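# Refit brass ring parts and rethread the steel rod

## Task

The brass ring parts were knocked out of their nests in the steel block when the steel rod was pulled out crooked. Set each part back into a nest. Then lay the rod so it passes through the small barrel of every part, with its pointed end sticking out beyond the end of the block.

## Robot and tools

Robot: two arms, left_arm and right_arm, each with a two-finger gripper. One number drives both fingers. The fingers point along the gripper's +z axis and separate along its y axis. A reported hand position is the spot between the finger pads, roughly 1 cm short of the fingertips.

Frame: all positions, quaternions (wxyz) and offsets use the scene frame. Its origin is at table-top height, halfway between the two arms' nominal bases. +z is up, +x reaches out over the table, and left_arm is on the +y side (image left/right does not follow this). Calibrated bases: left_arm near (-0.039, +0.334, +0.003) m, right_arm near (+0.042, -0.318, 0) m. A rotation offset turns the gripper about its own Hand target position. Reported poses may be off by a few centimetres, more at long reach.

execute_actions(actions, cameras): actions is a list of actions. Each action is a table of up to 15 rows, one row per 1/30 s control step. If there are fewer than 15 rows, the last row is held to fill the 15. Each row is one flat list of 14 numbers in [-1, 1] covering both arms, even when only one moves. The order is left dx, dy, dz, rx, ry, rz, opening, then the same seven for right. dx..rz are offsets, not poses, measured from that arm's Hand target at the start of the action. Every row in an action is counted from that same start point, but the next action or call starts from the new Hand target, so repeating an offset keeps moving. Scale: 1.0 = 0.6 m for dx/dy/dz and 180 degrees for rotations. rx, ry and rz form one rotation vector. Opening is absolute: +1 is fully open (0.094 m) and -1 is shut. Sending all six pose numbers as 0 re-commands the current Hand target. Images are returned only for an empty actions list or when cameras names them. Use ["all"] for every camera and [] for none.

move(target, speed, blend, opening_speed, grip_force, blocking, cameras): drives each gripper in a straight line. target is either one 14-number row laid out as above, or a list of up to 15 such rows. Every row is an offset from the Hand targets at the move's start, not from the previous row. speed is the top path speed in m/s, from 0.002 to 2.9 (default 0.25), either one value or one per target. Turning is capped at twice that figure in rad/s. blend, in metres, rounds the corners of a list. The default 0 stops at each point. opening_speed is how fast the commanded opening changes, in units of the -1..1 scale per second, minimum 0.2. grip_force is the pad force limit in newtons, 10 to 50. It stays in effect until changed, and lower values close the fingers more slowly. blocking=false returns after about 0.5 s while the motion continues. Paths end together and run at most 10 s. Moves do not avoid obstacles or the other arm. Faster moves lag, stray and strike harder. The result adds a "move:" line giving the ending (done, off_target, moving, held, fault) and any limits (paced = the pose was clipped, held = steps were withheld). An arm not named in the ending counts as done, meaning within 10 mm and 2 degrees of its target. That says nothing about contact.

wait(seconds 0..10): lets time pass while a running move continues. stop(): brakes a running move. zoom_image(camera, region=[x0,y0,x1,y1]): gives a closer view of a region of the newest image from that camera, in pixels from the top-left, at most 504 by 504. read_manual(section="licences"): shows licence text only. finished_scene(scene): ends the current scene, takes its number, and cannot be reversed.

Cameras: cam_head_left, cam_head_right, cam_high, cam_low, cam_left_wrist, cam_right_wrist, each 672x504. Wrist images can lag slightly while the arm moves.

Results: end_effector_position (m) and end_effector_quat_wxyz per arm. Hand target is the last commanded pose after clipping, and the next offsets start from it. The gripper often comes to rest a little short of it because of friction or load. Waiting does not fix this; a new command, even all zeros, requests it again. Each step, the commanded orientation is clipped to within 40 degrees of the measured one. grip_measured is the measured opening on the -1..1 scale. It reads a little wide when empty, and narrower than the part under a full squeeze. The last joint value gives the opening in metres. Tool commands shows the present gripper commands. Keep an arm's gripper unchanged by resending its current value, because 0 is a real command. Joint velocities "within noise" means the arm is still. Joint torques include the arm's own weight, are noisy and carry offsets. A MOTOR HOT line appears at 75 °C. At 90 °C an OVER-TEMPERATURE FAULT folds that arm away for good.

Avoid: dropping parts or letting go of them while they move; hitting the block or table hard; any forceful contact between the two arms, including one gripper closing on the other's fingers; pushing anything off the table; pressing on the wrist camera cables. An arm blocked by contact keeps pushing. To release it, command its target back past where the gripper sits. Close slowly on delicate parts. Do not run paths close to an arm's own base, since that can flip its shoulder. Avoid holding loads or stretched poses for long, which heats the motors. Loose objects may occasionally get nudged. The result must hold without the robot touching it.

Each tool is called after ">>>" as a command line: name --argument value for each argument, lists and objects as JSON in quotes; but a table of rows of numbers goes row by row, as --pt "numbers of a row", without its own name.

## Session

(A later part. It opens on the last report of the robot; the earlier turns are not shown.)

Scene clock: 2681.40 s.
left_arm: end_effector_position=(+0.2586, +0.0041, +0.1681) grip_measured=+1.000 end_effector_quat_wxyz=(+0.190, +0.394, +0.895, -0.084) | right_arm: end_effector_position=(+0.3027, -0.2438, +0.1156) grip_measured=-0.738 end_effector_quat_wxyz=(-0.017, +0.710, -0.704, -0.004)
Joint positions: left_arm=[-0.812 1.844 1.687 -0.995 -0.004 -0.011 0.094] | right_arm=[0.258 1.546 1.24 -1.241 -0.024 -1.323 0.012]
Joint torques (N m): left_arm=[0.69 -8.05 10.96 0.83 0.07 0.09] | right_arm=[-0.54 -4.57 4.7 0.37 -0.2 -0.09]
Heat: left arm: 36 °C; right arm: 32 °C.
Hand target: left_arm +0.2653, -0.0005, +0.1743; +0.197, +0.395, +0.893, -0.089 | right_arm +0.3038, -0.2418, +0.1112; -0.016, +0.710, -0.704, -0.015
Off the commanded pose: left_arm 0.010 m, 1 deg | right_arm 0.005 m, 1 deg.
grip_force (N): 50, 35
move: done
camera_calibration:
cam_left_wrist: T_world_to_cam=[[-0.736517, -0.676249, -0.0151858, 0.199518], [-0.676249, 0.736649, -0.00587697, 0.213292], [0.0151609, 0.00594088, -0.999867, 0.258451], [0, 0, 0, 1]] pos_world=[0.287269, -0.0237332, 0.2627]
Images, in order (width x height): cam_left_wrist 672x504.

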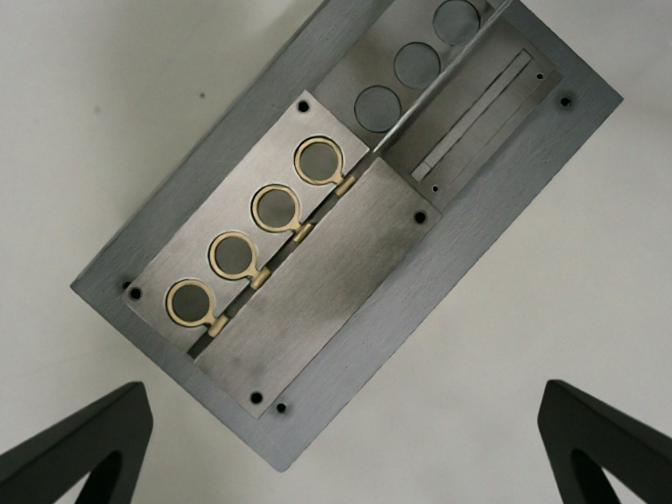

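>>> move --pt "0 0 0 0 0 0 1 -0.001 0 0.0143 0.0 0 0 -0.95" --pt "0 0 0 0 0 0 1 -0.001 0 -0.0042 0.0 0 0 -0.95" --pt "0 0 0 0 0 0 1 -0.001 0 0.0009 0.0 0 0 -0.95" --speed 0.04 --cameras '["cam_left_wrist"]'

>>> zoom_image --camera "cam_left_wrist" --region '[320, 100, 440, 200]'

Scene clock: 2691.37 s.
left_arm: end_effector_position=(+0.2586, +0.0041, +0.1681) grip_measured=+1.000 end_effector_quat_wxyz=(+0.190, +0.394, +0.895, -0.084) | right_arm: end_effector_position=(+0.3021, -0.2440, +0.1155) grip_measured=-0.738 end_effector_quat_wxyz=(-0.016, +0.710, -0.704, -0.005)
Joint positions: left_arm=[-0.812 1.844 1.687 -0.995 -0.004 -0.011 0.094] | right_arm=[0.258 1.546 1.24 -1.243 -0.024 -1.323 0.012]
Joint torques (N m): left_arm=[0.7 -8.01 10.95 0.82 0.07 0.08] | right_arm=[-0.5 -4.77 4.7 0.36 -0.2 -0.08]
Heat: left arm: 36 °C; right arm: 32 °C.
Hand target: left_arm +0.2653, -0.0005, +0.1743; +0.197, +0.395, +0.893, -0.089 | right_arm +0.3031, -0.2418, +0.1117; -0.016, +0.710, -0.704, -0.015
Off the commanded pose: left_arm 0.010 m, 1 deg | right_arm 0.005 m, 1 deg.
grip_force (N): 50, 35
move: done
camera_calibration:
cam_left_wrist: T_world_to_cam=[[-0.736517, -0.676249, -0.0151858, 0.199518], [-0.676249, 0.736649, -0.00587697, 0.213292], [0.0151609, 0.00594088, -0.999867, 0.258451], [0, 0, 0, 1]] pos_world=[0.287269, -0.0237332, 0.2627]
Images, in order (width x height): cam_left_wrist 672x504.

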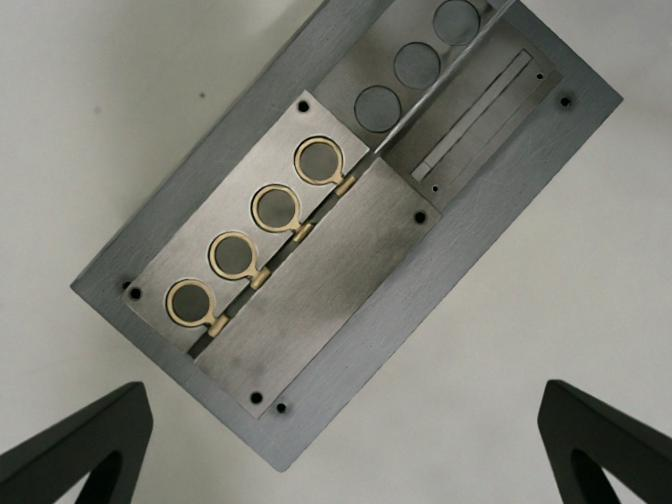

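Scaled by 4.200.

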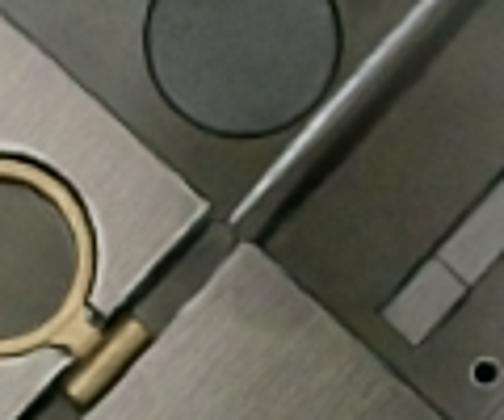

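>>> move --target '[-0.039,0.016,-0.045,-0.164,-0.150,0,1,0,0,0,0,0,0,-0.95]' --speed 0.12 --cameras '["cam_left_wrist"]'

>>> zoom_image --camera "cam_left_wrist" --region '[290, 150, 410, 250]'

Scene clock: 2699.63 s.
left_arm: end_effector_position=(+0.2445, +0.0079, +0.1408) grip_measured=+1.000 end_effector_quat_wxyz=(+0.479, +0.348, +0.777, -0.213) | right_arm: end_effector_position=(+0.3021, -0.2440, +0.1155) grip_measured=-0.738 end_effector_quat_wxyz=(-0.016, +0.710, -0.704, -0.005)
Joint positions: left_arm=[-0.841 1.468 0.683 0.318 -0.028 -0.011 0.094] | right_arm=[0.258 1.546 1.24 -1.243 -0.024 -1.323 0.012]
Joint torques (N m): left_arm=[-0.49 -7.84 5.86 1.81 -0.1 -0.1] | right_arm=[-0.49 -4.75 4.7 0.36 -0.2 -0.09]
Heat: left arm: 36 °C; right arm: 32 °C.
Hand target: left_arm +0.2419, +0.0090, +0.1474; +0.491, +0.342, +0.771, -0.218 | right_arm +0.3031, -0.2418, +0.1117; -0.016, +0.710, -0.704, -0.015
Off the commanded pose: left_arm 0.007 m, 2 deg | right_arm 0.005 m, 1 deg.
grip_force (N): 50, 35
move: done
camera_calibration:
cam_left_wrist: T_world_to_cam=[[-0.736811, -0.67594, -0.0146586, 0.191183], [-0.514302, 0.574427, -0.636811, 0.251292], [0.438866, -0.46167, -0.770881, 0.0991039], [0, 0, 0, 1]] pos_world=[0.226613, 0.0306328, 0.239225]
Images, in order (width x height): cam_left_wrist 672x504.

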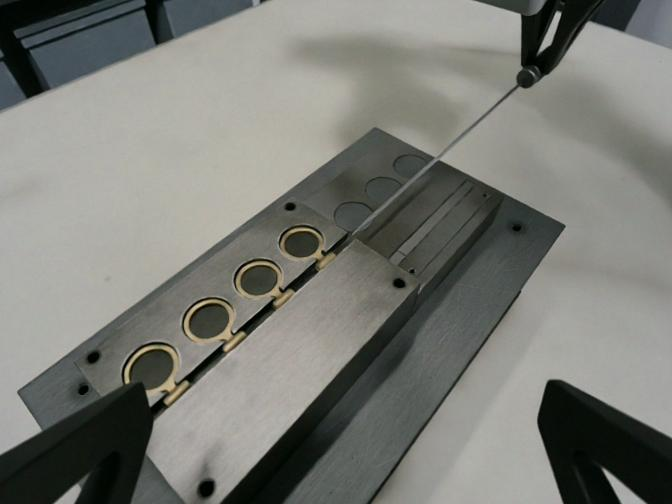

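Scaled by 4.200.

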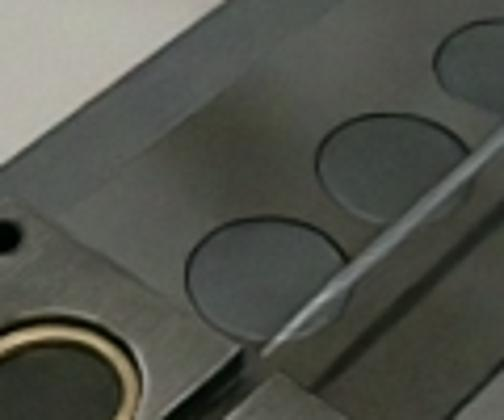

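>>> zoom_image --camera "cam_left_wrist" --region '[300, 200, 380, 280]'

>>> zoom_image --camera "cam_left_wrist" --region '[130, 270, 330, 420]'

Scaled by 6.300.

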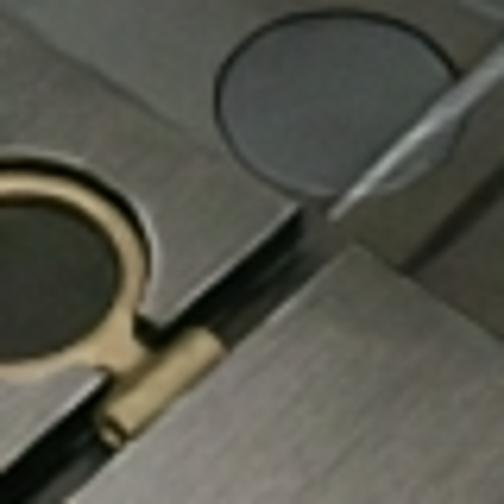

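Scaled by 2.520.

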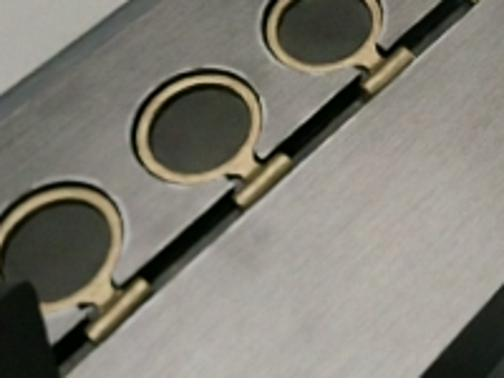

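>>> move --pt "0 0 0 0 0 0 1 -0.0016 -0.005 0.0117 0.0 0 0 -0.95" --pt "0 0 0 0 0 0 1 -0.0016 -0.005 -0.0068 0.0 0 0 -0.95" --pt "0 0 0 0 0 0 1 -0.0016 -0.005 -0.0016 0.0 0 0 -0.95" --pt "0 0 0 0 0 0 1 -0.0016 0.0045 -0.0016 0.0 0 0 -0.95" --speed 0.04 --cameras '["cam_left_wrist"]'

>>> zoom_image --camera "cam_left_wrist" --region '[300, 200, 380, 280]'

Scene clock: 2745.20 s.
left_arm: end_effector_position=(+0.2445, +0.0078, +0.1409) grip_measured=+1.000 end_effector_quat_wxyz=(+0.479, +0.348, +0.777, -0.213) | right_arm: end_effector_position=(+0.3002, -0.2441, +0.1129) grip_measured=-0.738 end_effector_quat_wxyz=(-0.013, +0.710, -0.704, -0.007)
Joint positions: left_arm=[-0.841 1.468 0.683 0.319 -0.028 -0.011 0.094] | right_arm=[0.259 1.546 1.23 -1.239 -0.025 -1.323 0.012]
Joint torques (N m): left_arm=[-0.51 -7.76 5.89 1.81 -0.11 -0.09] | right_arm=[0.42 -4.79 5.08 0.36 -0.2 -0.03]
Heat: left arm: 34 °C; right arm: 31 °C.
Hand target: left_arm +0.2419, +0.0090, +0.1474; +0.491, +0.342, +0.771, -0.218 | right_arm +0.3022, -0.2391, +0.1107; -0.016, +0.710, -0.704, -0.015
Off the commanded pose: left_arm 0.007 m, 2 deg | right_arm 0.006 m, 1 deg.
grip_force (N): 50, 35
move: done
camera_calibration:
cam_left_wrist: T_world_to_cam=[[-0.73683, -0.675922, -0.0145192, 0.191156], [-0.514171, 0.574189, -0.63713, 0.251408], [0.438987, -0.461991, -0.770619, 0.0991005], [0, 0, 0, 1]] pos_world=[0.226612, 0.0306343, 0.239324]
Images, in order (width x height): cam_left_wrist 672x504.

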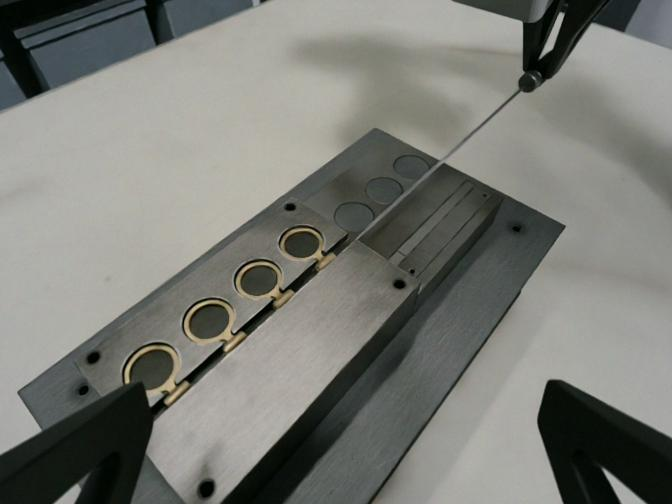

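Scaled by 6.300.

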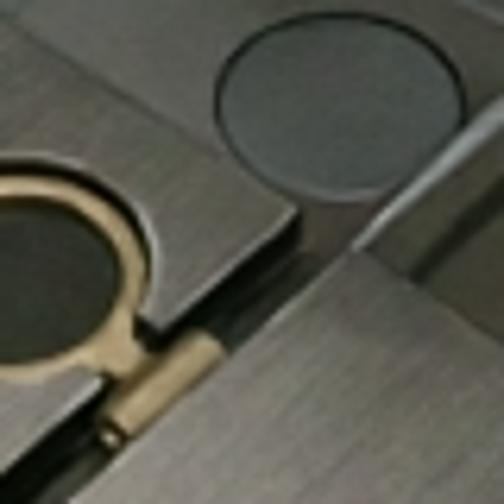

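>>> move --pt "0 0 0 0 0 0 1 0.0027 -0.007 0.0126 0.0 0 0 -0.95" --pt "0 0 0 0 0 0 1 0.0027 -0.007 -0.0059 0.0 0 0 -0.95" --pt "0 0 0 0 0 0 1 0.0027 -0.007 -0.0007 0.0 0 0 -0.95" --pt "0 0 0 0 0 0 1 0.0027 0.0 -0.0007 0.0 0 0 -0.95" --speed 0.04 --cameras '["cam_left_wrist"]'

>>> zoom_image --camera "cam_left_wrist" --region '[300, 200, 380, 280]'

Scene clock: 2757.90 s.
left_arm: end_effector_position=(+0.2445, +0.0078, +0.1409) grip_measured=+1.000 end_effector_quat_wxyz=(+0.479, +0.348, +0.777, -0.213) | right_arm: end_effector_position=(+0.3034, -0.2439, +0.1157) grip_measured=-0.738 end_effector_quat_wxyz=(-0.018, +0.710, -0.704, -0.004)
Joint positions: left_arm=[-0.841 1.468 0.683 0.319 -0.028 -0.011 0.094] | right_arm=[0.257 1.546 1.24 -1.238 -0.025 -1.324 0.012]
Joint torques (N m): left_arm=[-0.49 -7.8 5.9 1.81 -0.09 -0.11] | right_arm=[0.47 -4.38 4.67 0.38 -0.2 -0.01]
Heat: left arm: 34 °C; right arm: 32 °C.
Hand target: left_arm +0.2419, +0.0090, +0.1474; +0.490, +0.342, +0.772, -0.218 | right_arm +0.3038, -0.2392, +0.1104; -0.016, +0.710, -0.704, -0.015
Off the commanded pose: left_arm 0.007 m, 2 deg | right_arm 0.007 m, 1 deg.
grip_force (N): 50, 35
move: done
camera_calibration:
cam_left_wrist: T_world_to_cam=[[-0.73683, -0.675922, -0.0145192, 0.191156], [-0.514171, 0.574189, -0.63713, 0.251408], [0.438987, -0.461991, -0.770619, 0.0991005], [0, 0, 0, 1]] pos_world=[0.226612, 0.0306343, 0.239324]
Images, in order (width x height): cam_left_wrist 672x504.

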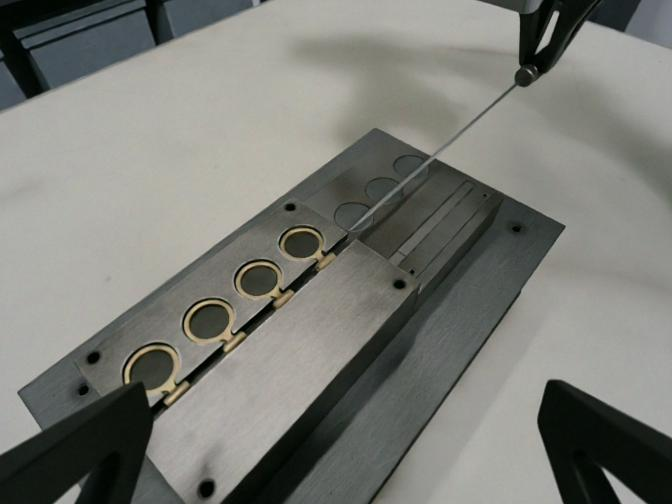

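Scaled by 6.300.

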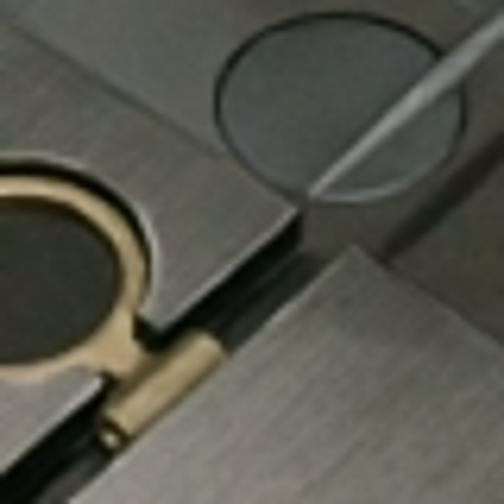

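>>> move --target '[0,0,0,0,0,0,1,-0.007,0.0,0.0,0.0,0,0,-0.95]' --speed 0.02 --cameras '["cam_left_wrist"]'

>>> zoom_image --camera "cam_left_wrist" --region '[300, 200, 380, 280]'

Scene clock: 2774.20 s.
left_arm: end_effector_position=(+0.2445, +0.0078, +0.1409) grip_measured=+1.000 end_effector_quat_wxyz=(+0.479, +0.348, +0.777, -0.213) | right_arm: end_effector_position=(+0.3032, -0.2429, +0.1157) grip_measured=-0.738 end_effector_quat_wxyz=(-0.018, +0.710, -0.704, -0.004)
Joint positions: left_arm=[-0.841 1.468 0.683 0.319 -0.028 -0.011 0.094] | right_arm=[0.261 1.546 1.24 -1.238 -0.025 -1.32 0.012]
Joint torques (N m): left_arm=[-0.5 -7.82 5.87 1.8 -0.09 -0.07] | right_arm=[0.47 -5.5 3.66 0.38 -0.2 0.04]
Heat: left arm: 34 °C; right arm: 32 °C.
Hand target: left_arm +0.2419, +0.0090, +0.1474; +0.490, +0.342, +0.772, -0.218 | right_arm +0.2996, -0.2392, +0.1104; -0.016, +0.710, -0.704, -0.015
Off the commanded pose: left_arm 0.007 m, 2 deg | right_arm 0.007 m, 1 deg.
grip_force (N): 50, 35
move: done
camera_calibration:
cam_left_wrist: T_world_to_cam=[[-0.73683, -0.675922, -0.0145192, 0.191156], [-0.514171, 0.574189, -0.63713, 0.251408], [0.438987, -0.461991, -0.770619, 0.0991005], [0, 0, 0, 1]] pos_world=[0.226612, 0.0306343, 0.239324]
Images, in order (width x height): cam_left_wrist 672x504.

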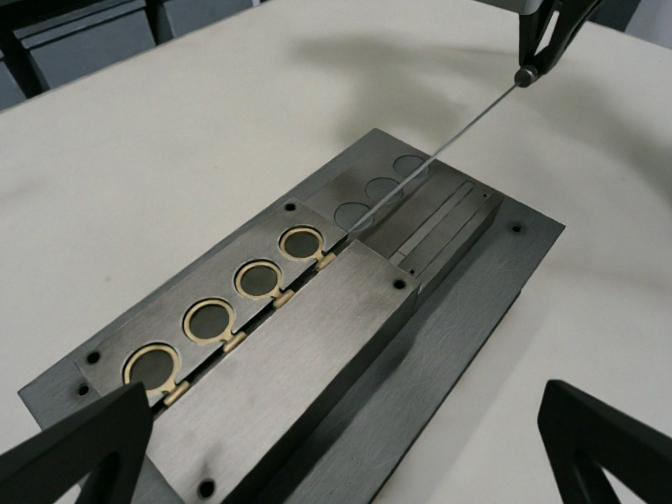

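Scaled by 6.300.

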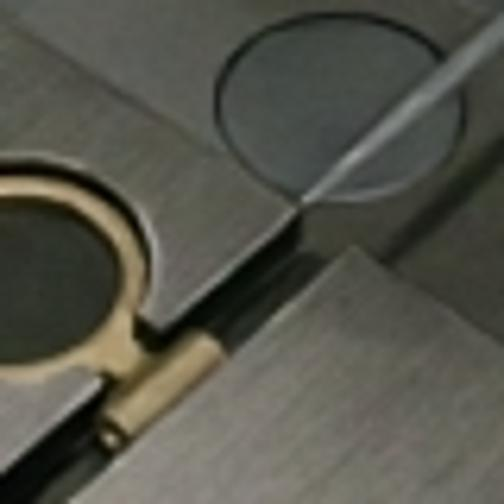

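>>> move --target '[0,0,0,0,0,0,1,-0.0025,0.0,0.0,0.0,0,0,-0.95]' --speed 0.02 --cameras '["cam_left_wrist"]'

>>> zoom_image --camera "cam_left_wrist" --region '[300, 200, 380, 280]'

Scene clock: 2780.00 s.
left_arm: end_effector_position=(+0.2445, +0.0078, +0.1409) grip_measured=+1.000 end_effector_quat_wxyz=(+0.479, +0.348, +0.777, -0.213) | right_arm: end_effector_position=(+0.3007, -0.2436, +0.1132) grip_measured=-0.738 end_effector_quat_wxyz=(-0.014, +0.709, -0.705, -0.006)
Joint positions: left_arm=[-0.841 1.468 0.683 0.319 -0.028 -0.011 0.094] | right_arm=[0.261 1.546 1.231 -1.238 -0.025 -1.318 0.012]
Joint torques (N m): left_arm=[-0.49 -7.77 5.89 1.81 -0.1 -0.1] | right_arm=[0.61 -5.87 3.9 0.36 -0.2 0.01]
Heat: left arm: 34 °C; right arm: 31 °C.
Hand target: left_arm +0.2419, +0.0090, +0.1474; +0.491, +0.342, +0.771, -0.218 | right_arm +0.2981, -0.2392, +0.1103; -0.016, +0.710, -0.704, -0.015
Off the commanded pose: left_arm 0.007 m, 2 deg | right_arm 0.006 m, 1 deg.
grip_force (N): 50, 35
move: done
camera_calibration:
cam_left_wrist: T_world_to_cam=[[-0.736828, -0.675924, -0.0145365, 0.191161], [-0.514013, 0.574035, -0.637396, 0.251503], [0.439176, -0.462179, -0.770399, 0.0990876], [0, 0, 0, 1]] pos_world=[0.226611, 0.0306351, 0.239423]
Images, in order (width x height): cam_left_wrist 672x504.

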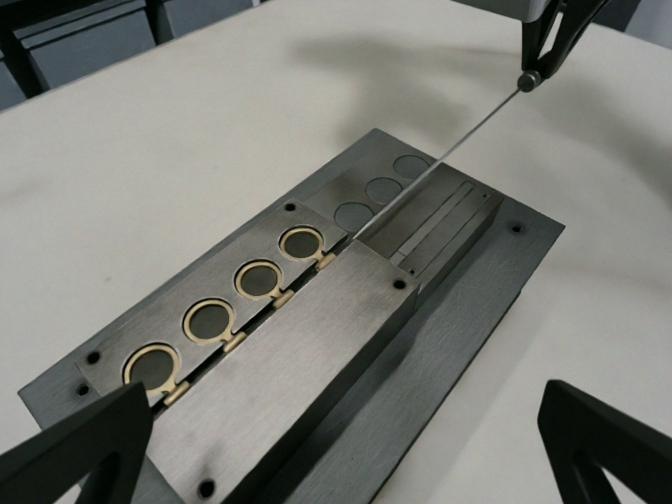

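Scaled by 6.300.

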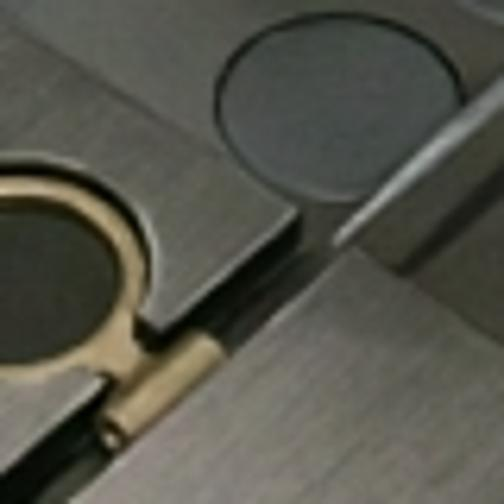

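>>> move --target '[0.039,-0.016,0.045,0.164,0.150,0,1,0,0,0,0,0,0,-0.95]' --speed 0.12 --cameras '["cam_left_wrist"]'

>>> zoom_image --camera "cam_left_wrist" --region '[320, 100, 440, 200]'

Scene clock: 2792.77 s.
left_arm: end_effector_position=(+0.2587, +0.0040, +0.1682) grip_measured=+1.000 end_effector_quat_wxyz=(+0.190, +0.394, +0.895, -0.084) | right_arm: end_effector_position=(+0.3007, -0.2436, +0.1132) grip_measured=-0.738 end_effector_quat_wxyz=(-0.014, +0.709, -0.705, -0.006)
Joint positions: left_arm=[-0.812 1.844 1.687 -0.994 -0.004 -0.011 0.094] | right_arm=[0.261 1.546 1.231 -1.238 -0.025 -1.318 0.012]
Joint torques (N m): left_arm=[0.66 -8.09 10.89 0.84 0.06 0.08] | right_arm=[0.61 -5.87 3.92 0.36 -0.2 0.02]
Heat: left arm: 35 °C; right arm: 32 °C.
Hand target: left_arm +0.2653, -0.0006, +0.1744; +0.197, +0.395, +0.893, -0.089 | right_arm +0.2981, -0.2392, +0.1103; -0.016, +0.710, -0.704, -0.015
Off the commanded pose: left_arm 0.010 m, 1 deg | right_arm 0.006 m, 1 deg.
grip_force (N): 50, 35
move: done
camera_calibration:
cam_left_wrist: T_world_to_cam=[[-0.736513, -0.676254, -0.0151297, 0.199508], [-0.676249, 0.736647, -0.00623479, 0.213526], [0.0153615, 0.00563941, -0.999866, 0.258384], [0, 0, 0, 1]] pos_world=[0.287368, -0.0238318, 0.2627]
Images, in order (width x height): cam_left_wrist 672x504.

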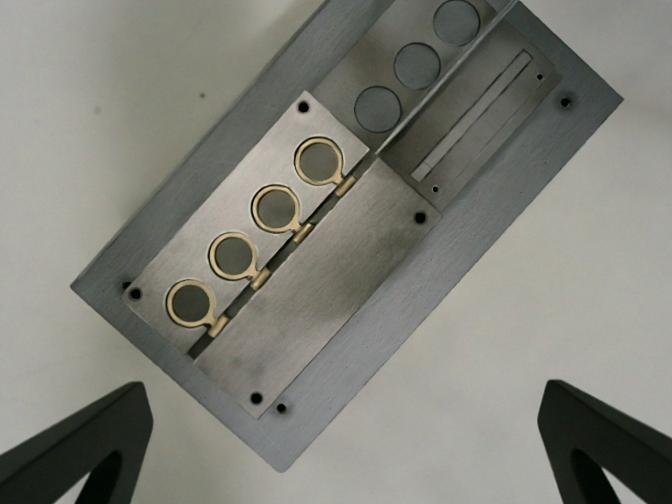

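Scaled by 4.200.

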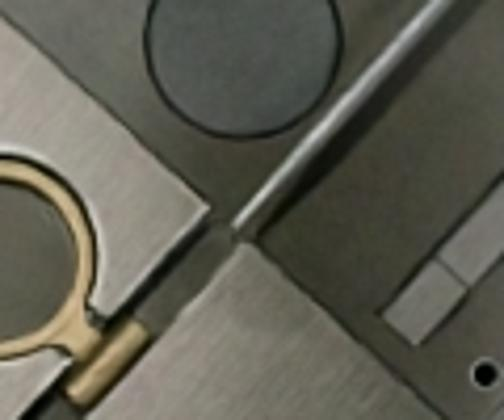

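>>> move --pt "0 0 0 0 0 0 1 0.0 -0.0833 0.012 0 0 0 -0.95" --pt "0 0 0 0 0 0 1 0.0157 -0.0833 0.0062 0 0 0 -0.95" --pt "0 0 0 0 0 0 1 0.0157 -0.0063 0.0062 0 0 0 -0.95" --speed '[0.06, 0.03, 0.03]' --blend '[0.0, 0.0, 0]' --cameras '["cam_left_wrist"]'

>>> zoom_image --camera "cam_left_wrist" --region '[320, 80, 460, 200]'

Scene clock: 2837.40 s.
left_arm: end_effector_position=(+0.2586, +0.0041, +0.1681) grip_measured=+1.000 end_effector_quat_wxyz=(+0.190, +0.394, +0.895, -0.084) | right_arm: end_effector_position=(+0.3025, -0.2481, +0.1118) grip_measured=-0.738 end_effector_quat_wxyz=(-0.010, +0.710, -0.704, -0.010)
Joint positions: left_arm=[-0.812 1.844 1.687 -0.995 -0.004 -0.011 0.094] | right_arm=[0.242 1.558 1.238 -1.243 -0.027 -1.341 0.012]
Joint torques (N m): left_arm=[0.69 -8.09 10.96 0.82 0.07 0.1] | right_arm=[0.34 -4.72 6.56 0.26 -0.19 0.01]
Heat: left arm: 35 °C; right arm: 32 °C.
Hand target: left_arm +0.2653, -0.0006, +0.1744; +0.197, +0.395, +0.893, -0.089 | right_arm +0.3075, -0.2429, +0.1140; -0.016, +0.710, -0.704, -0.015
Off the commanded pose: left_arm 0.010 m, 1 deg | right_arm 0.008 m, 1 deg.
grip_force (N): 50, 35
move: done
camera_calibration:
cam_left_wrist: T_world_to_cam=[[-0.736517, -0.676249, -0.0151858, 0.199518], [-0.676249, 0.736649, -0.00587697, 0.213292], [0.0151609, 0.00594088, -0.999867, 0.258451], [0, 0, 0, 1]] pos_world=[0.287269, -0.0237332, 0.2627]
Images, in order (width x height): cam_left_wrist 672x504.

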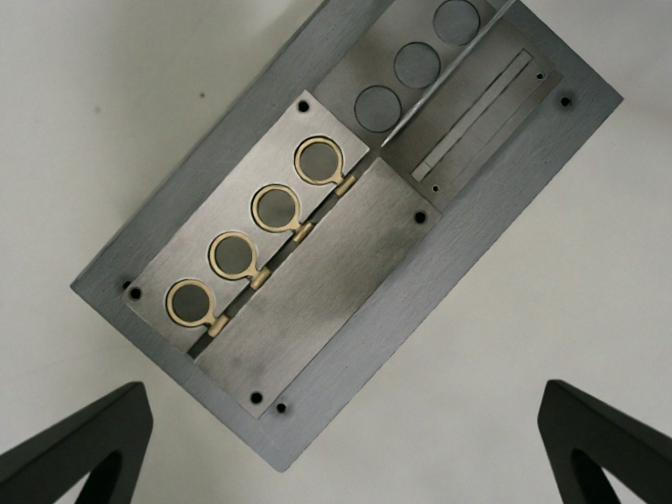

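Scaled by 3.600.

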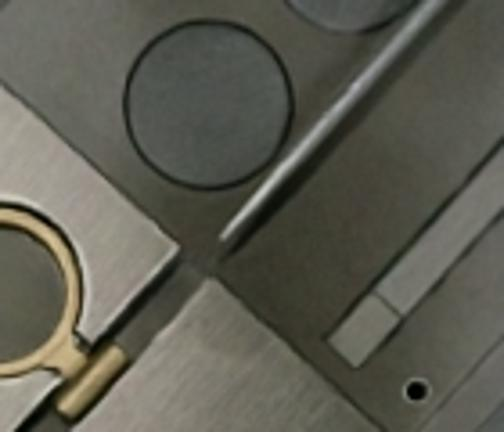

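>>> execute_actions --actions '[]' --cameras '["cam_left_wrist"]'

Scene clock: 2862.57 s.
left_arm: end_effector_position=(+0.2586, +0.0041, +0.1681) grip_measured=+1.000 end_effector_quat_wxyz=(+0.190, +0.394, +0.895, -0.084) | right_arm: end_effector_position=(+0.3025, -0.2481, +0.1118) grip_measured=-0.738 end_effector_quat_wxyz=(-0.010, +0.710, -0.704, -0.010)
Joint positions: left_arm=[-0.812 1.844 1.687 -0.995 -0.004 -0.011 0.094] | right_arm=[0.242 1.558 1.238 -1.243 -0.027 -1.34 0.012]
Joint velocities: within noise
Joint torques (N m): left_arm=[0.65 -8.09 10.96 0.82 0.07 0.09] | right_arm=[0.34 -4.74 6.56 0.26 -0.18 0.02]
Motor temperatures (°C): left_arm=[22 29 35 33 23 21 21] | right_arm=[25 27 34 22 24 24 22]
Heat: left arm: 35 °C; right arm: 34 °C.
Hand target: left_arm +0.2653, -0.0006, +0.1744; +0.197, +0.395, +0.893, -0.089 | right_arm +0.3075, -0.2429, +0.1140; -0.016, +0.710, -0.704, -0.015
Tool commands: left_gripper/opening=+1.0 right_gripper/opening=-0.95
Off the commanded pose: left_arm 0.010 m, 1 deg | right_arm 0.008 m, 1 deg.
grip_force (N): 50, 35
camera_calibration:
cam_left_wrist: T_world_to_cam=[[-0.736517, -0.676249, -0.0151858, 0.199518], [-0.676249, 0.736649, -0.00587697, 0.213292], [0.0151609, 0.00594088, -0.999867, 0.258451], [0, 0, 0, 1]] pos_world=[0.287269, -0.0237332, 0.2627]
Images, in order (width x height): cam_left_wrist 672x504.

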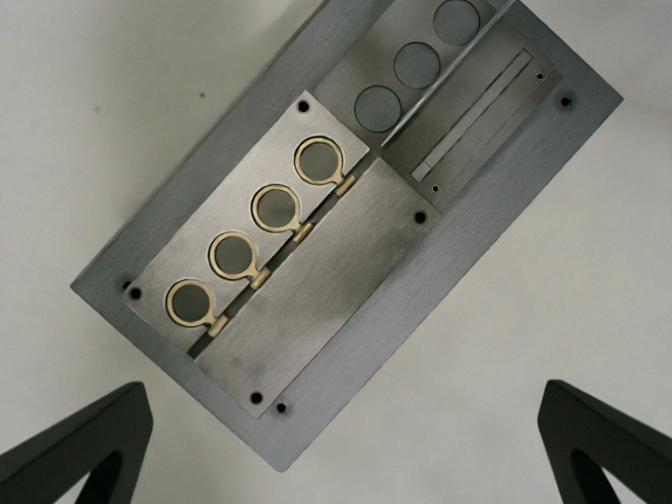

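>>> zoom_image --camera "cam_left_wrist" --region '[320, 80, 460, 200]'

>>> zoom_image --camera "cam_left_wrist" --region '[160, 130, 400, 370]'

Scaled by 3.600.

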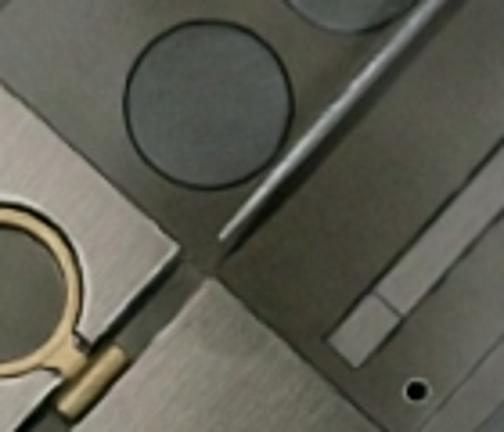

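Scaled by 2.100.

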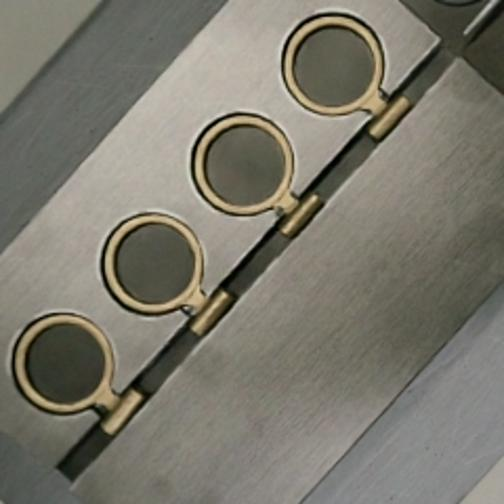

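>>> move --pt "0 0 0 0 0 0 1 -0.0013 -0.075 0.008 0 0 0 -0.95" --pt "0 0 0 0 0 0 1 -0.0013 -0.02 0.0037 0 0 0 -0.95" --pt "0 0 0 0 0 0 1 -0.0013 0 0.0037 0 0 0 -0.95" --speed '[0.06,0.04,0.03]' --blend '[0,0.003,0]' --cameras '["cam_left_wrist"]'

>>> zoom_image --camera "cam_left_wrist" --region '[320, 80, 460, 200]'

Scene clock: 2876.47 s.
left_arm: end_effector_position=(+0.2586, +0.0041, +0.1681) grip_measured=+1.000 end_effector_quat_wxyz=(+0.190, +0.394, +0.895, -0.084) | right_arm: end_effector_position=(+0.3029, -0.2477, +0.1133) grip_measured=-0.738 end_effector_quat_wxyz=(-0.011, +0.710, -0.704, -0.009)
Joint positions: left_arm=[-0.812 1.844 1.687 -0.995 -0.004 -0.011 0.094] | right_arm=[0.242 1.558 1.243 -1.247 -0.027 -1.34 0.012]
Joint torques (N m): left_arm=[0.73 -8.03 10.92 0.82 0.07 0.09] | right_arm=[0.34 -4.98 6.53 0.22 -0.18 0]
Heat: left arm: 35 °C; right arm: 35 °C.
Hand target: left_arm +0.2653, -0.0006, +0.1744; +0.197, +0.395, +0.893, -0.089 | right_arm +0.3068, -0.2429, +0.1162; -0.016, +0.710, -0.704, -0.015
Off the commanded pose: left_arm 0.010 m, 1 deg | right_arm 0.007 m, 1 deg.
grip_force (N): 50, 35
move: done
camera_calibration:
cam_left_wrist: T_world_to_cam=[[-0.736517, -0.676249, -0.0151858, 0.199518], [-0.676249, 0.736649, -0.00587697, 0.213292], [0.0151609, 0.00594088, -0.999867, 0.258451], [0, 0, 0, 1]] pos_world=[0.287269, -0.0237332, 0.2627]
Images, in order (width x height): cam_left_wrist 672x504.

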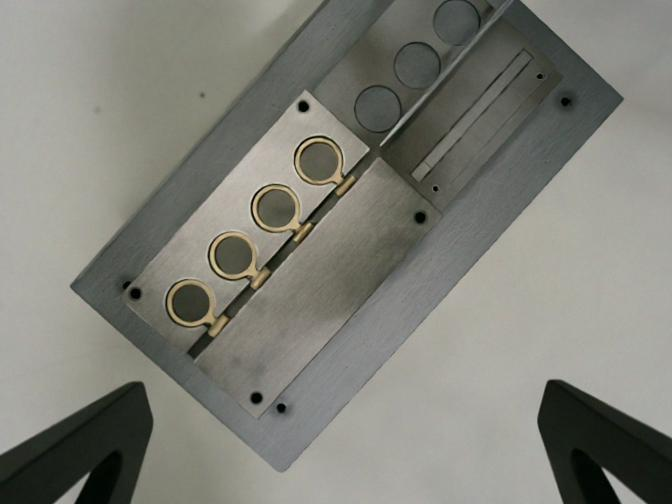

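Scaled by 3.600.

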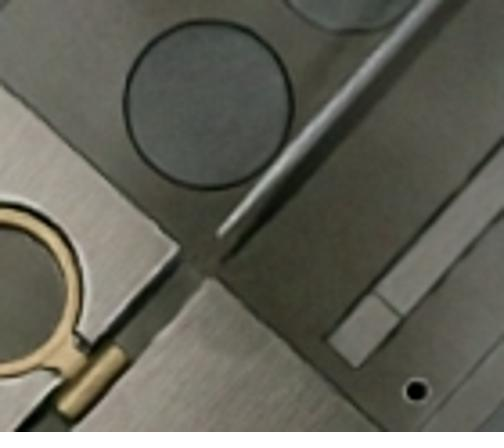

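>>> move --target '[0,0,0,0,0,0,1,-0.0012,0.0233,0.0015,0,0,0,-0.95]' --speed 0.03 --cameras '["cam_left_wrist"]'

>>> zoom_image --camera "cam_left_wrist" --region '[320, 110, 420, 196]'

Scene clock: 2896.70 s.
left_arm: end_effector_position=(+0.2586, +0.0041, +0.1681) grip_measured=+1.000 end_effector_quat_wxyz=(+0.190, +0.394, +0.895, -0.084) | right_arm: end_effector_position=(+0.3028, -0.2337, +0.1150) grip_measured=-0.738 end_effector_quat_wxyz=(-0.013, +0.711, -0.703, -0.008)
Joint positions: left_arm=[-0.812 1.844 1.687 -0.995 -0.004 -0.011 0.094] | right_arm=[0.292 1.566 1.258 -1.247 -0.027 -1.291 0.012]
Joint torques (N m): left_arm=[0.69 -8.09 10.99 0.82 0.07 0.08] | right_arm=[0.34 -4.82 6.56 0.22 -0.17 0.02]
Heat: left arm: 35 °C; right arm: 35 °C.
Hand target: left_arm +0.2653, -0.0006, +0.1744; +0.197, +0.395, +0.893, -0.089 | right_arm +0.3061, -0.2289, +0.1172; -0.016, +0.710, -0.704, -0.015
Off the commanded pose: left_arm 0.010 m, 1 deg | right_arm 0.006 m, 1 deg.
grip_force (N): 50, 35
move: done
camera_calibration:
cam_left_wrist: T_world_to_cam=[[-0.736517, -0.676249, -0.0151858, 0.199518], [-0.676249, 0.736649, -0.00587697, 0.213292], [0.0151609, 0.00594088, -0.999867, 0.258451], [0, 0, 0, 1]] pos_world=[0.287269, -0.0237332, 0.2627]
Images, in order (width x height): cam_left_wrist 672x504.

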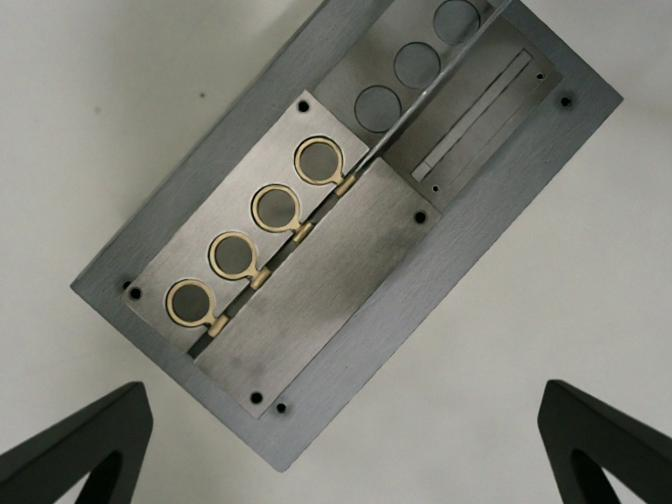

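Scaled by 5.040.

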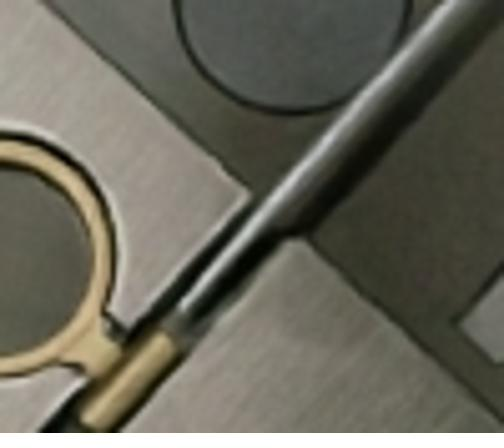

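>>> zoom_image --camera "cam_left_wrist" --region '[332, 150, 380, 192]'

>>> move --target '[-0.039,0.016,-0.045,-0.164,-0.150,0,1,0,0,0,0,0,0,-0.95]' --speed 0.15 --cameras '["cam_left_wrist"]'

>>> zoom_image --camera "cam_left_wrist" --region '[290, 200, 390, 286]'

Scaled by 10.500.

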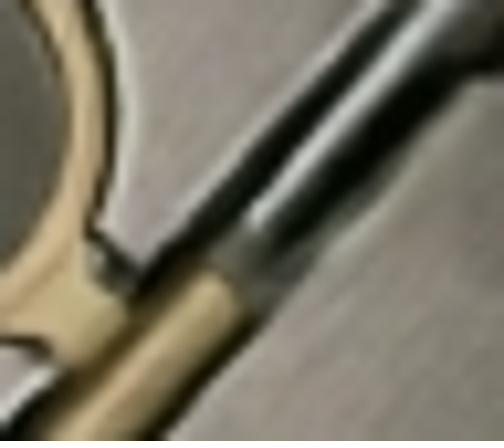

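Scene clock: 2906.87 s.
left_arm: end_effector_position=(+0.2444, +0.0080, +0.1415) grip_measured=+1.000 end_effector_quat_wxyz=(+0.480, +0.347, +0.777, -0.213) | right_arm: end_effector_position=(+0.3028, -0.2337, +0.1150) grip_measured=-0.738 end_effector_quat_wxyz=(-0.013, +0.710, -0.704, -0.008)
Joint positions: left_arm=[-0.841 1.466 0.682 0.318 -0.028 -0.011 0.094] | right_arm=[0.292 1.566 1.258 -1.247 -0.027 -1.29 0.012]
Joint torques (N m): left_arm=[-0.51 -7.61 5.94 1.8 -0.1 -0.11] | right_arm=[0.35 -4.82 6.57 0.22 -0.17 0.02]
Heat: left arm: 35 °C; right arm: 34 °C.
Hand target: left_arm +0.2419, +0.0090, +0.1474; +0.491, +0.342, +0.772, -0.218 | right_arm +0.3061, -0.2289, +0.1172; -0.016, +0.710, -0.704, -0.015
Off the commanded pose: left_arm 0.006 m, 2 deg | right_arm 0.006 m, 1 deg.
grip_force (N): 50, 35
move: done
camera_calibration:
cam_left_wrist: T_world_to_cam=[[-0.736807, -0.675948, -0.0144848, 0.191207], [-0.513547, 0.573461, -0.638288, 0.251667], [0.439756, -0.462856, -0.769661, 0.0994114], [0, 0, 0, 1]] pos_world=[0.226409, 0.0309381, 0.239919]
Images, in order (width x height): cam_left_wrist 672x504.

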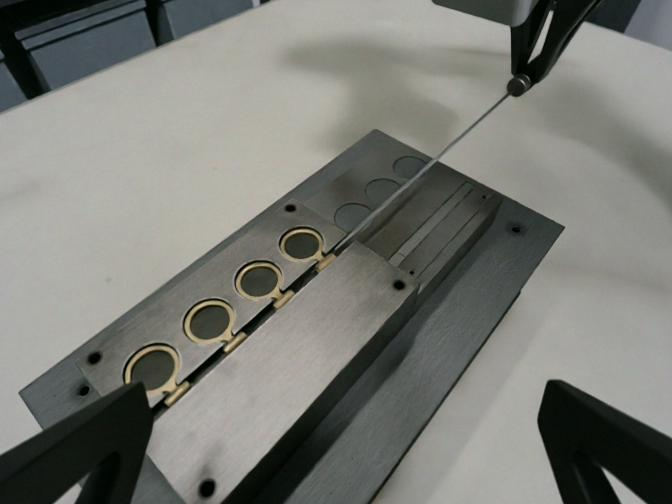

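Scaled by 5.040.

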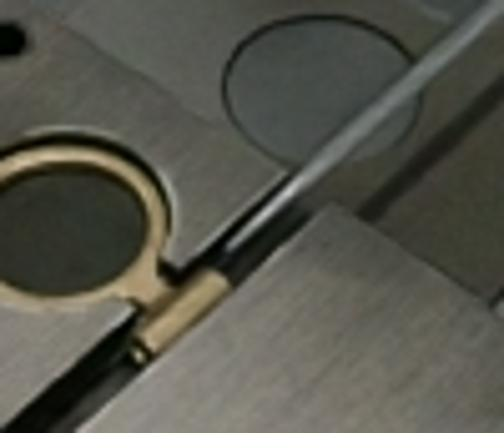

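>>> zoom_image --camera "cam_left_wrist" --region '[310, 232, 358, 274]'

Scaled by 10.500.

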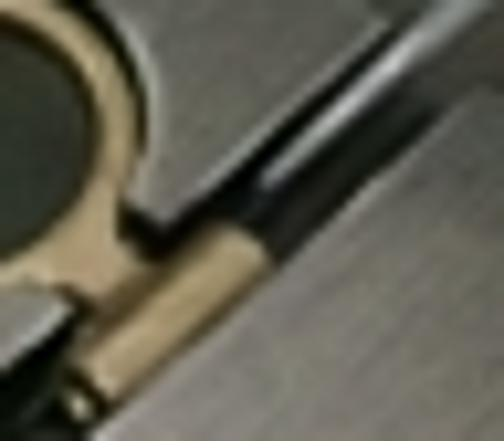

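>>> zoom_image --camera "cam_left_wrist" --region '[326, 218, 366, 253]'

Scaled by 12.600.

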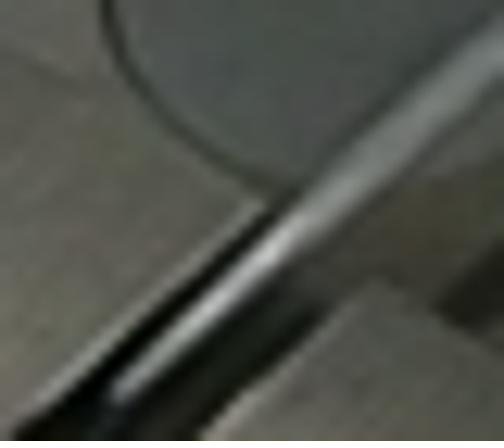

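>>> move --pt "0 0 0 0 0 0 1 0 -0.04 0 0 0 0 -0.95" --pt "0 0 0 0 0 0 1 -0.0001 -0.03 -0.0035 0 0 0 -0.95" --pt "0 0 0 0 0 0 1 -0.0001 -0.003 -0.0035 0 0 0 -0.95" --speed '[0.05,0.03,0.03]' --cameras '["cam_left_wrist"]'

>>> zoom_image --camera "cam_left_wrist" --region '[310, 218, 366, 267]'

Scene clock: 2949.93 s.
left_arm: end_effector_position=(+0.2445, +0.0080, +0.1416) grip_measured=+1.000 end_effector_quat_wxyz=(+0.480, +0.347, +0.777, -0.213) | right_arm: end_effector_position=(+0.3033, -0.2352, +0.1150) grip_measured=-0.738 end_effector_quat_wxyz=(-0.013, +0.711, -0.703, -0.008)
Joint positions: left_arm=[-0.841 1.466 0.682 0.319 -0.028 -0.011 0.094] | right_arm=[0.286 1.566 1.258 -1.247 -0.028 -1.297 0.012]
Joint torques (N m): left_arm=[-0.5 -7.62 5.89 1.8 -0.1 -0.1] | right_arm=[0.35 -4.93 5.82 0.29 -0.17 -0.02]
Heat: left arm: 35 °C; right arm: 34 °C.
Hand target: left_arm +0.2420, +0.0091, +0.1474; +0.491, +0.342, +0.772, -0.217 | right_arm +0.3060, -0.2307, +0.1151; -0.016, +0.710, -0.704, -0.015
Off the commanded pose: left_arm 0.006 m, 2 deg | right_arm 0.005 m, 1 deg.
grip_force (N): 50, 35
move: done
camera_calibration:
cam_left_wrist: T_world_to_cam=[[-0.736577, -0.676194, -0.0146937, 0.191286], [-0.513443, 0.57317, -0.638633, 0.251848], [0.440262, -0.462858, -0.769371, 0.0992604], [0, 0, 0, 1]] pos_world=[0.226506, 0.0309383, 0.240017]
Images, in order (width x height): cam_left_wrist 672x504.

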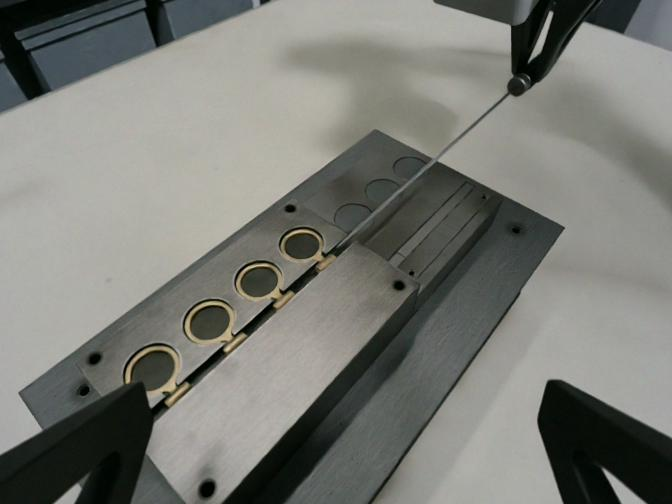

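Scaled by 9.000.

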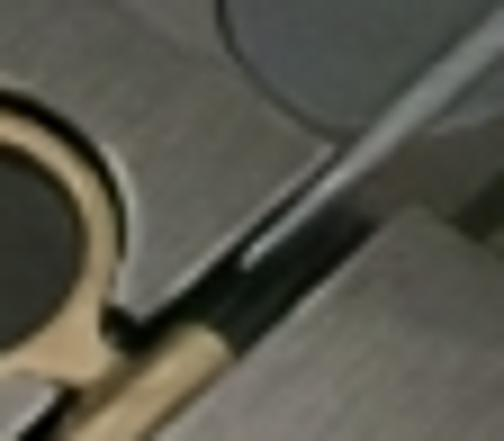

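>>> move --pt "0 0 0 0 0 0 1 0 -0.025 -0.005 0 0 0 -0.95" --pt "0 0 0 0 0 0 1 0.0 -0.002 -0.005 0 0 0 -0.95" --speed '[0.05,0.03]' --cameras '[]'

Scene clock: 2959.63 s.
left_arm: end_effector_position=(+0.2445, +0.0080, +0.1416) grip_measured=+1.000 end_effector_quat_wxyz=(+0.480, +0.347, +0.777, -0.213) | right_arm: end_effector_position=(+0.3036, -0.2363, +0.1150) grip_measured=-0.738 end_effector_quat_wxyz=(-0.013, +0.711, -0.703, -0.008)
Joint positions: left_arm=[-0.841 1.466 0.682 0.319 -0.028 -0.011 0.094] | right_arm=[0.282 1.566 1.258 -1.247 -0.028 -1.301 0.012]
Joint torques (N m): left_arm=[-0.51 -7.58 5.91 1.8 -0.08 -0.09] | right_arm=[0.35 -4.96 4.93 0.4 -0.17 0]
Heat: left arm: 35 °C; right arm: 33 °C.
Hand target: left_arm +0.2420, +0.0091, +0.1474; +0.491, +0.342, +0.772, -0.217 | right_arm +0.3060, -0.2318, +0.1121; -0.016, +0.710, -0.704, -0.015
Off the commanded pose: left_arm 0.006 m, 2 deg | right_arm 0.006 m, 1 deg.
grip_force (N): 50, 35
move: done
No camera images: "cameras" was empty.

>>> move --target '[0,0,0,0,0,0,1,0,0.0017,0.0023,-0.0014,0.0045,0,-0.95]' --speed 0.03 --cameras '["cam_left_wrist"]'

>>> zoom_image --camera "cam_left_wrist" --region '[310, 218, 366, 267]'

Scene clock: 2987.27 s.
left_arm: end_effector_position=(+0.2445, +0.0079, +0.1417) grip_measured=+1.000 end_effector_quat_wxyz=(+0.480, +0.347, +0.777, -0.213) | right_arm: end_effector_position=(+0.3034, -0.2357, +0.1118) grip_measured=-0.738 end_effector_quat_wxyz=(-0.008, +0.710, -0.704, -0.011)
Joint positions: left_arm=[-0.841 1.466 0.682 0.319 -0.028 -0.011 0.094] | right_arm=[0.284 1.578 1.258 -1.247 -0.028 -1.297 0.012]
Joint torques (N m): left_arm=[-0.49 -7.62 5.94 1.8 -0.09 -0.09] | right_arm=[0.47 -4.93 6.41 0.19 -0.16 0.02]
Heat: left arm: 36 °C; right arm: 33 °C.
Hand target: left_arm +0.2420, +0.0090, +0.1474; +0.491, +0.342, +0.772, -0.218 | right_arm +0.3061, -0.2309, +0.1135; -0.009, +0.710, -0.704, -0.019
Off the commanded pose: left_arm 0.006 m, 2 deg | right_arm 0.006 m, 1 deg.
grip_force (N): 50, 35
move: done
camera_calibration:
cam_left_wrist: T_world_to_cam=[[-0.736536, -0.676239, -0.0146647, 0.191273], [-0.513339, 0.572966, -0.6389, 0.251957], [0.440451, -0.463045, -0.76915, 0.0992471], [0, 0, 0, 1]] pos_world=[0.226505, 0.0309391, 0.240116]
Images, in order (width x height): cam_left_wrist 672x504.

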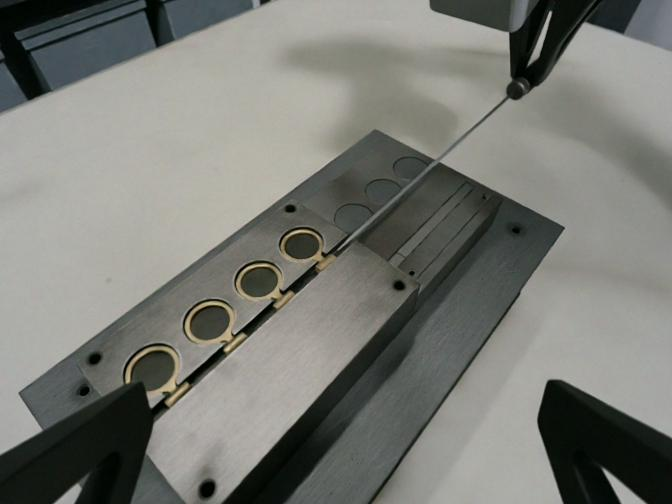

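Scaled by 9.000.

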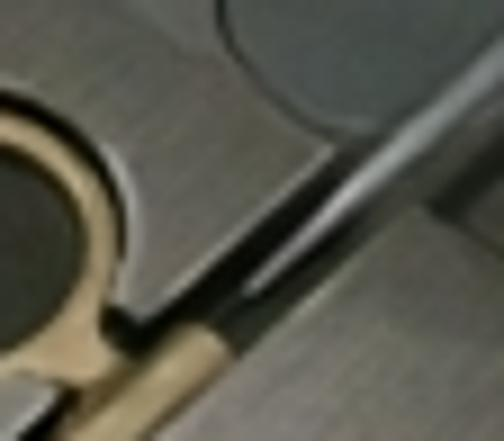

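>>> move --target '[0.039,-0.016,0.045,0.164,0.150,0,1,0,0,0,0,0,0,-0.95]' --speed 0.15 --cameras '["cam_left_wrist"]'

>>> zoom_image --camera "cam_left_wrist" --region '[332, 136, 388, 192]'

Scene clock: 3003.97 s.
left_arm: end_effector_position=(+0.2586, +0.0041, +0.1680) grip_measured=+1.000 end_effector_quat_wxyz=(+0.190, +0.394, +0.895, -0.084) | right_arm: end_effector_position=(+0.3034, -0.2357, +0.1118) grip_measured=-0.738 end_effector_quat_wxyz=(-0.008, +0.710, -0.704, -0.011)
Joint positions: left_arm=[-0.812 1.844 1.687 -0.994 -0.004 -0.011 0.094] | right_arm=[0.284 1.578 1.258 -1.247 -0.028 -1.297 0.012]
Joint torques (N m): left_arm=[0.72 -8.08 10.95 0.84 0.07 0.1] | right_arm=[0.47 -4.93 6.43 0.19 -0.17 0.03]
Heat: left arm: 36 °C; right arm: 34 °C.
Hand target: left_arm +0.2653, -0.0006, +0.1744; +0.197, +0.395, +0.893, -0.089 | right_arm +0.3060, -0.2309, +0.1135; -0.009, +0.710, -0.704, -0.019
Off the commanded pose: left_arm 0.010 m, 1 deg | right_arm 0.006 m, 1 deg.
grip_force (N): 50, 35
move: done
camera_calibration:
cam_left_wrist: T_world_to_cam=[[-0.736517, -0.676249, -0.0151858, 0.199516], [-0.676249, 0.736649, -0.00587697, 0.213292], [0.0151609, 0.00594088, -0.999867, 0.258351], [0, 0, 0, 1]] pos_world=[0.287269, -0.0237332, 0.2626]
Images, in order (width x height): cam_left_wrist 672x504.

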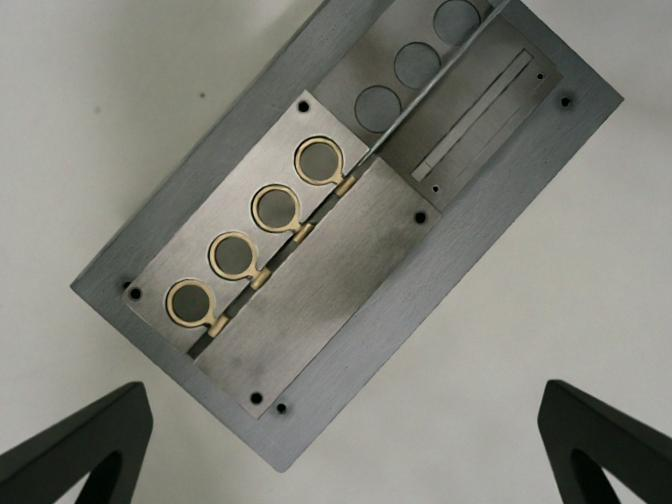

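Scaled by 9.000.

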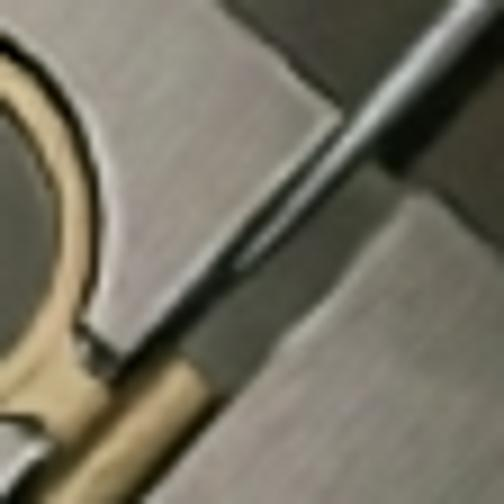

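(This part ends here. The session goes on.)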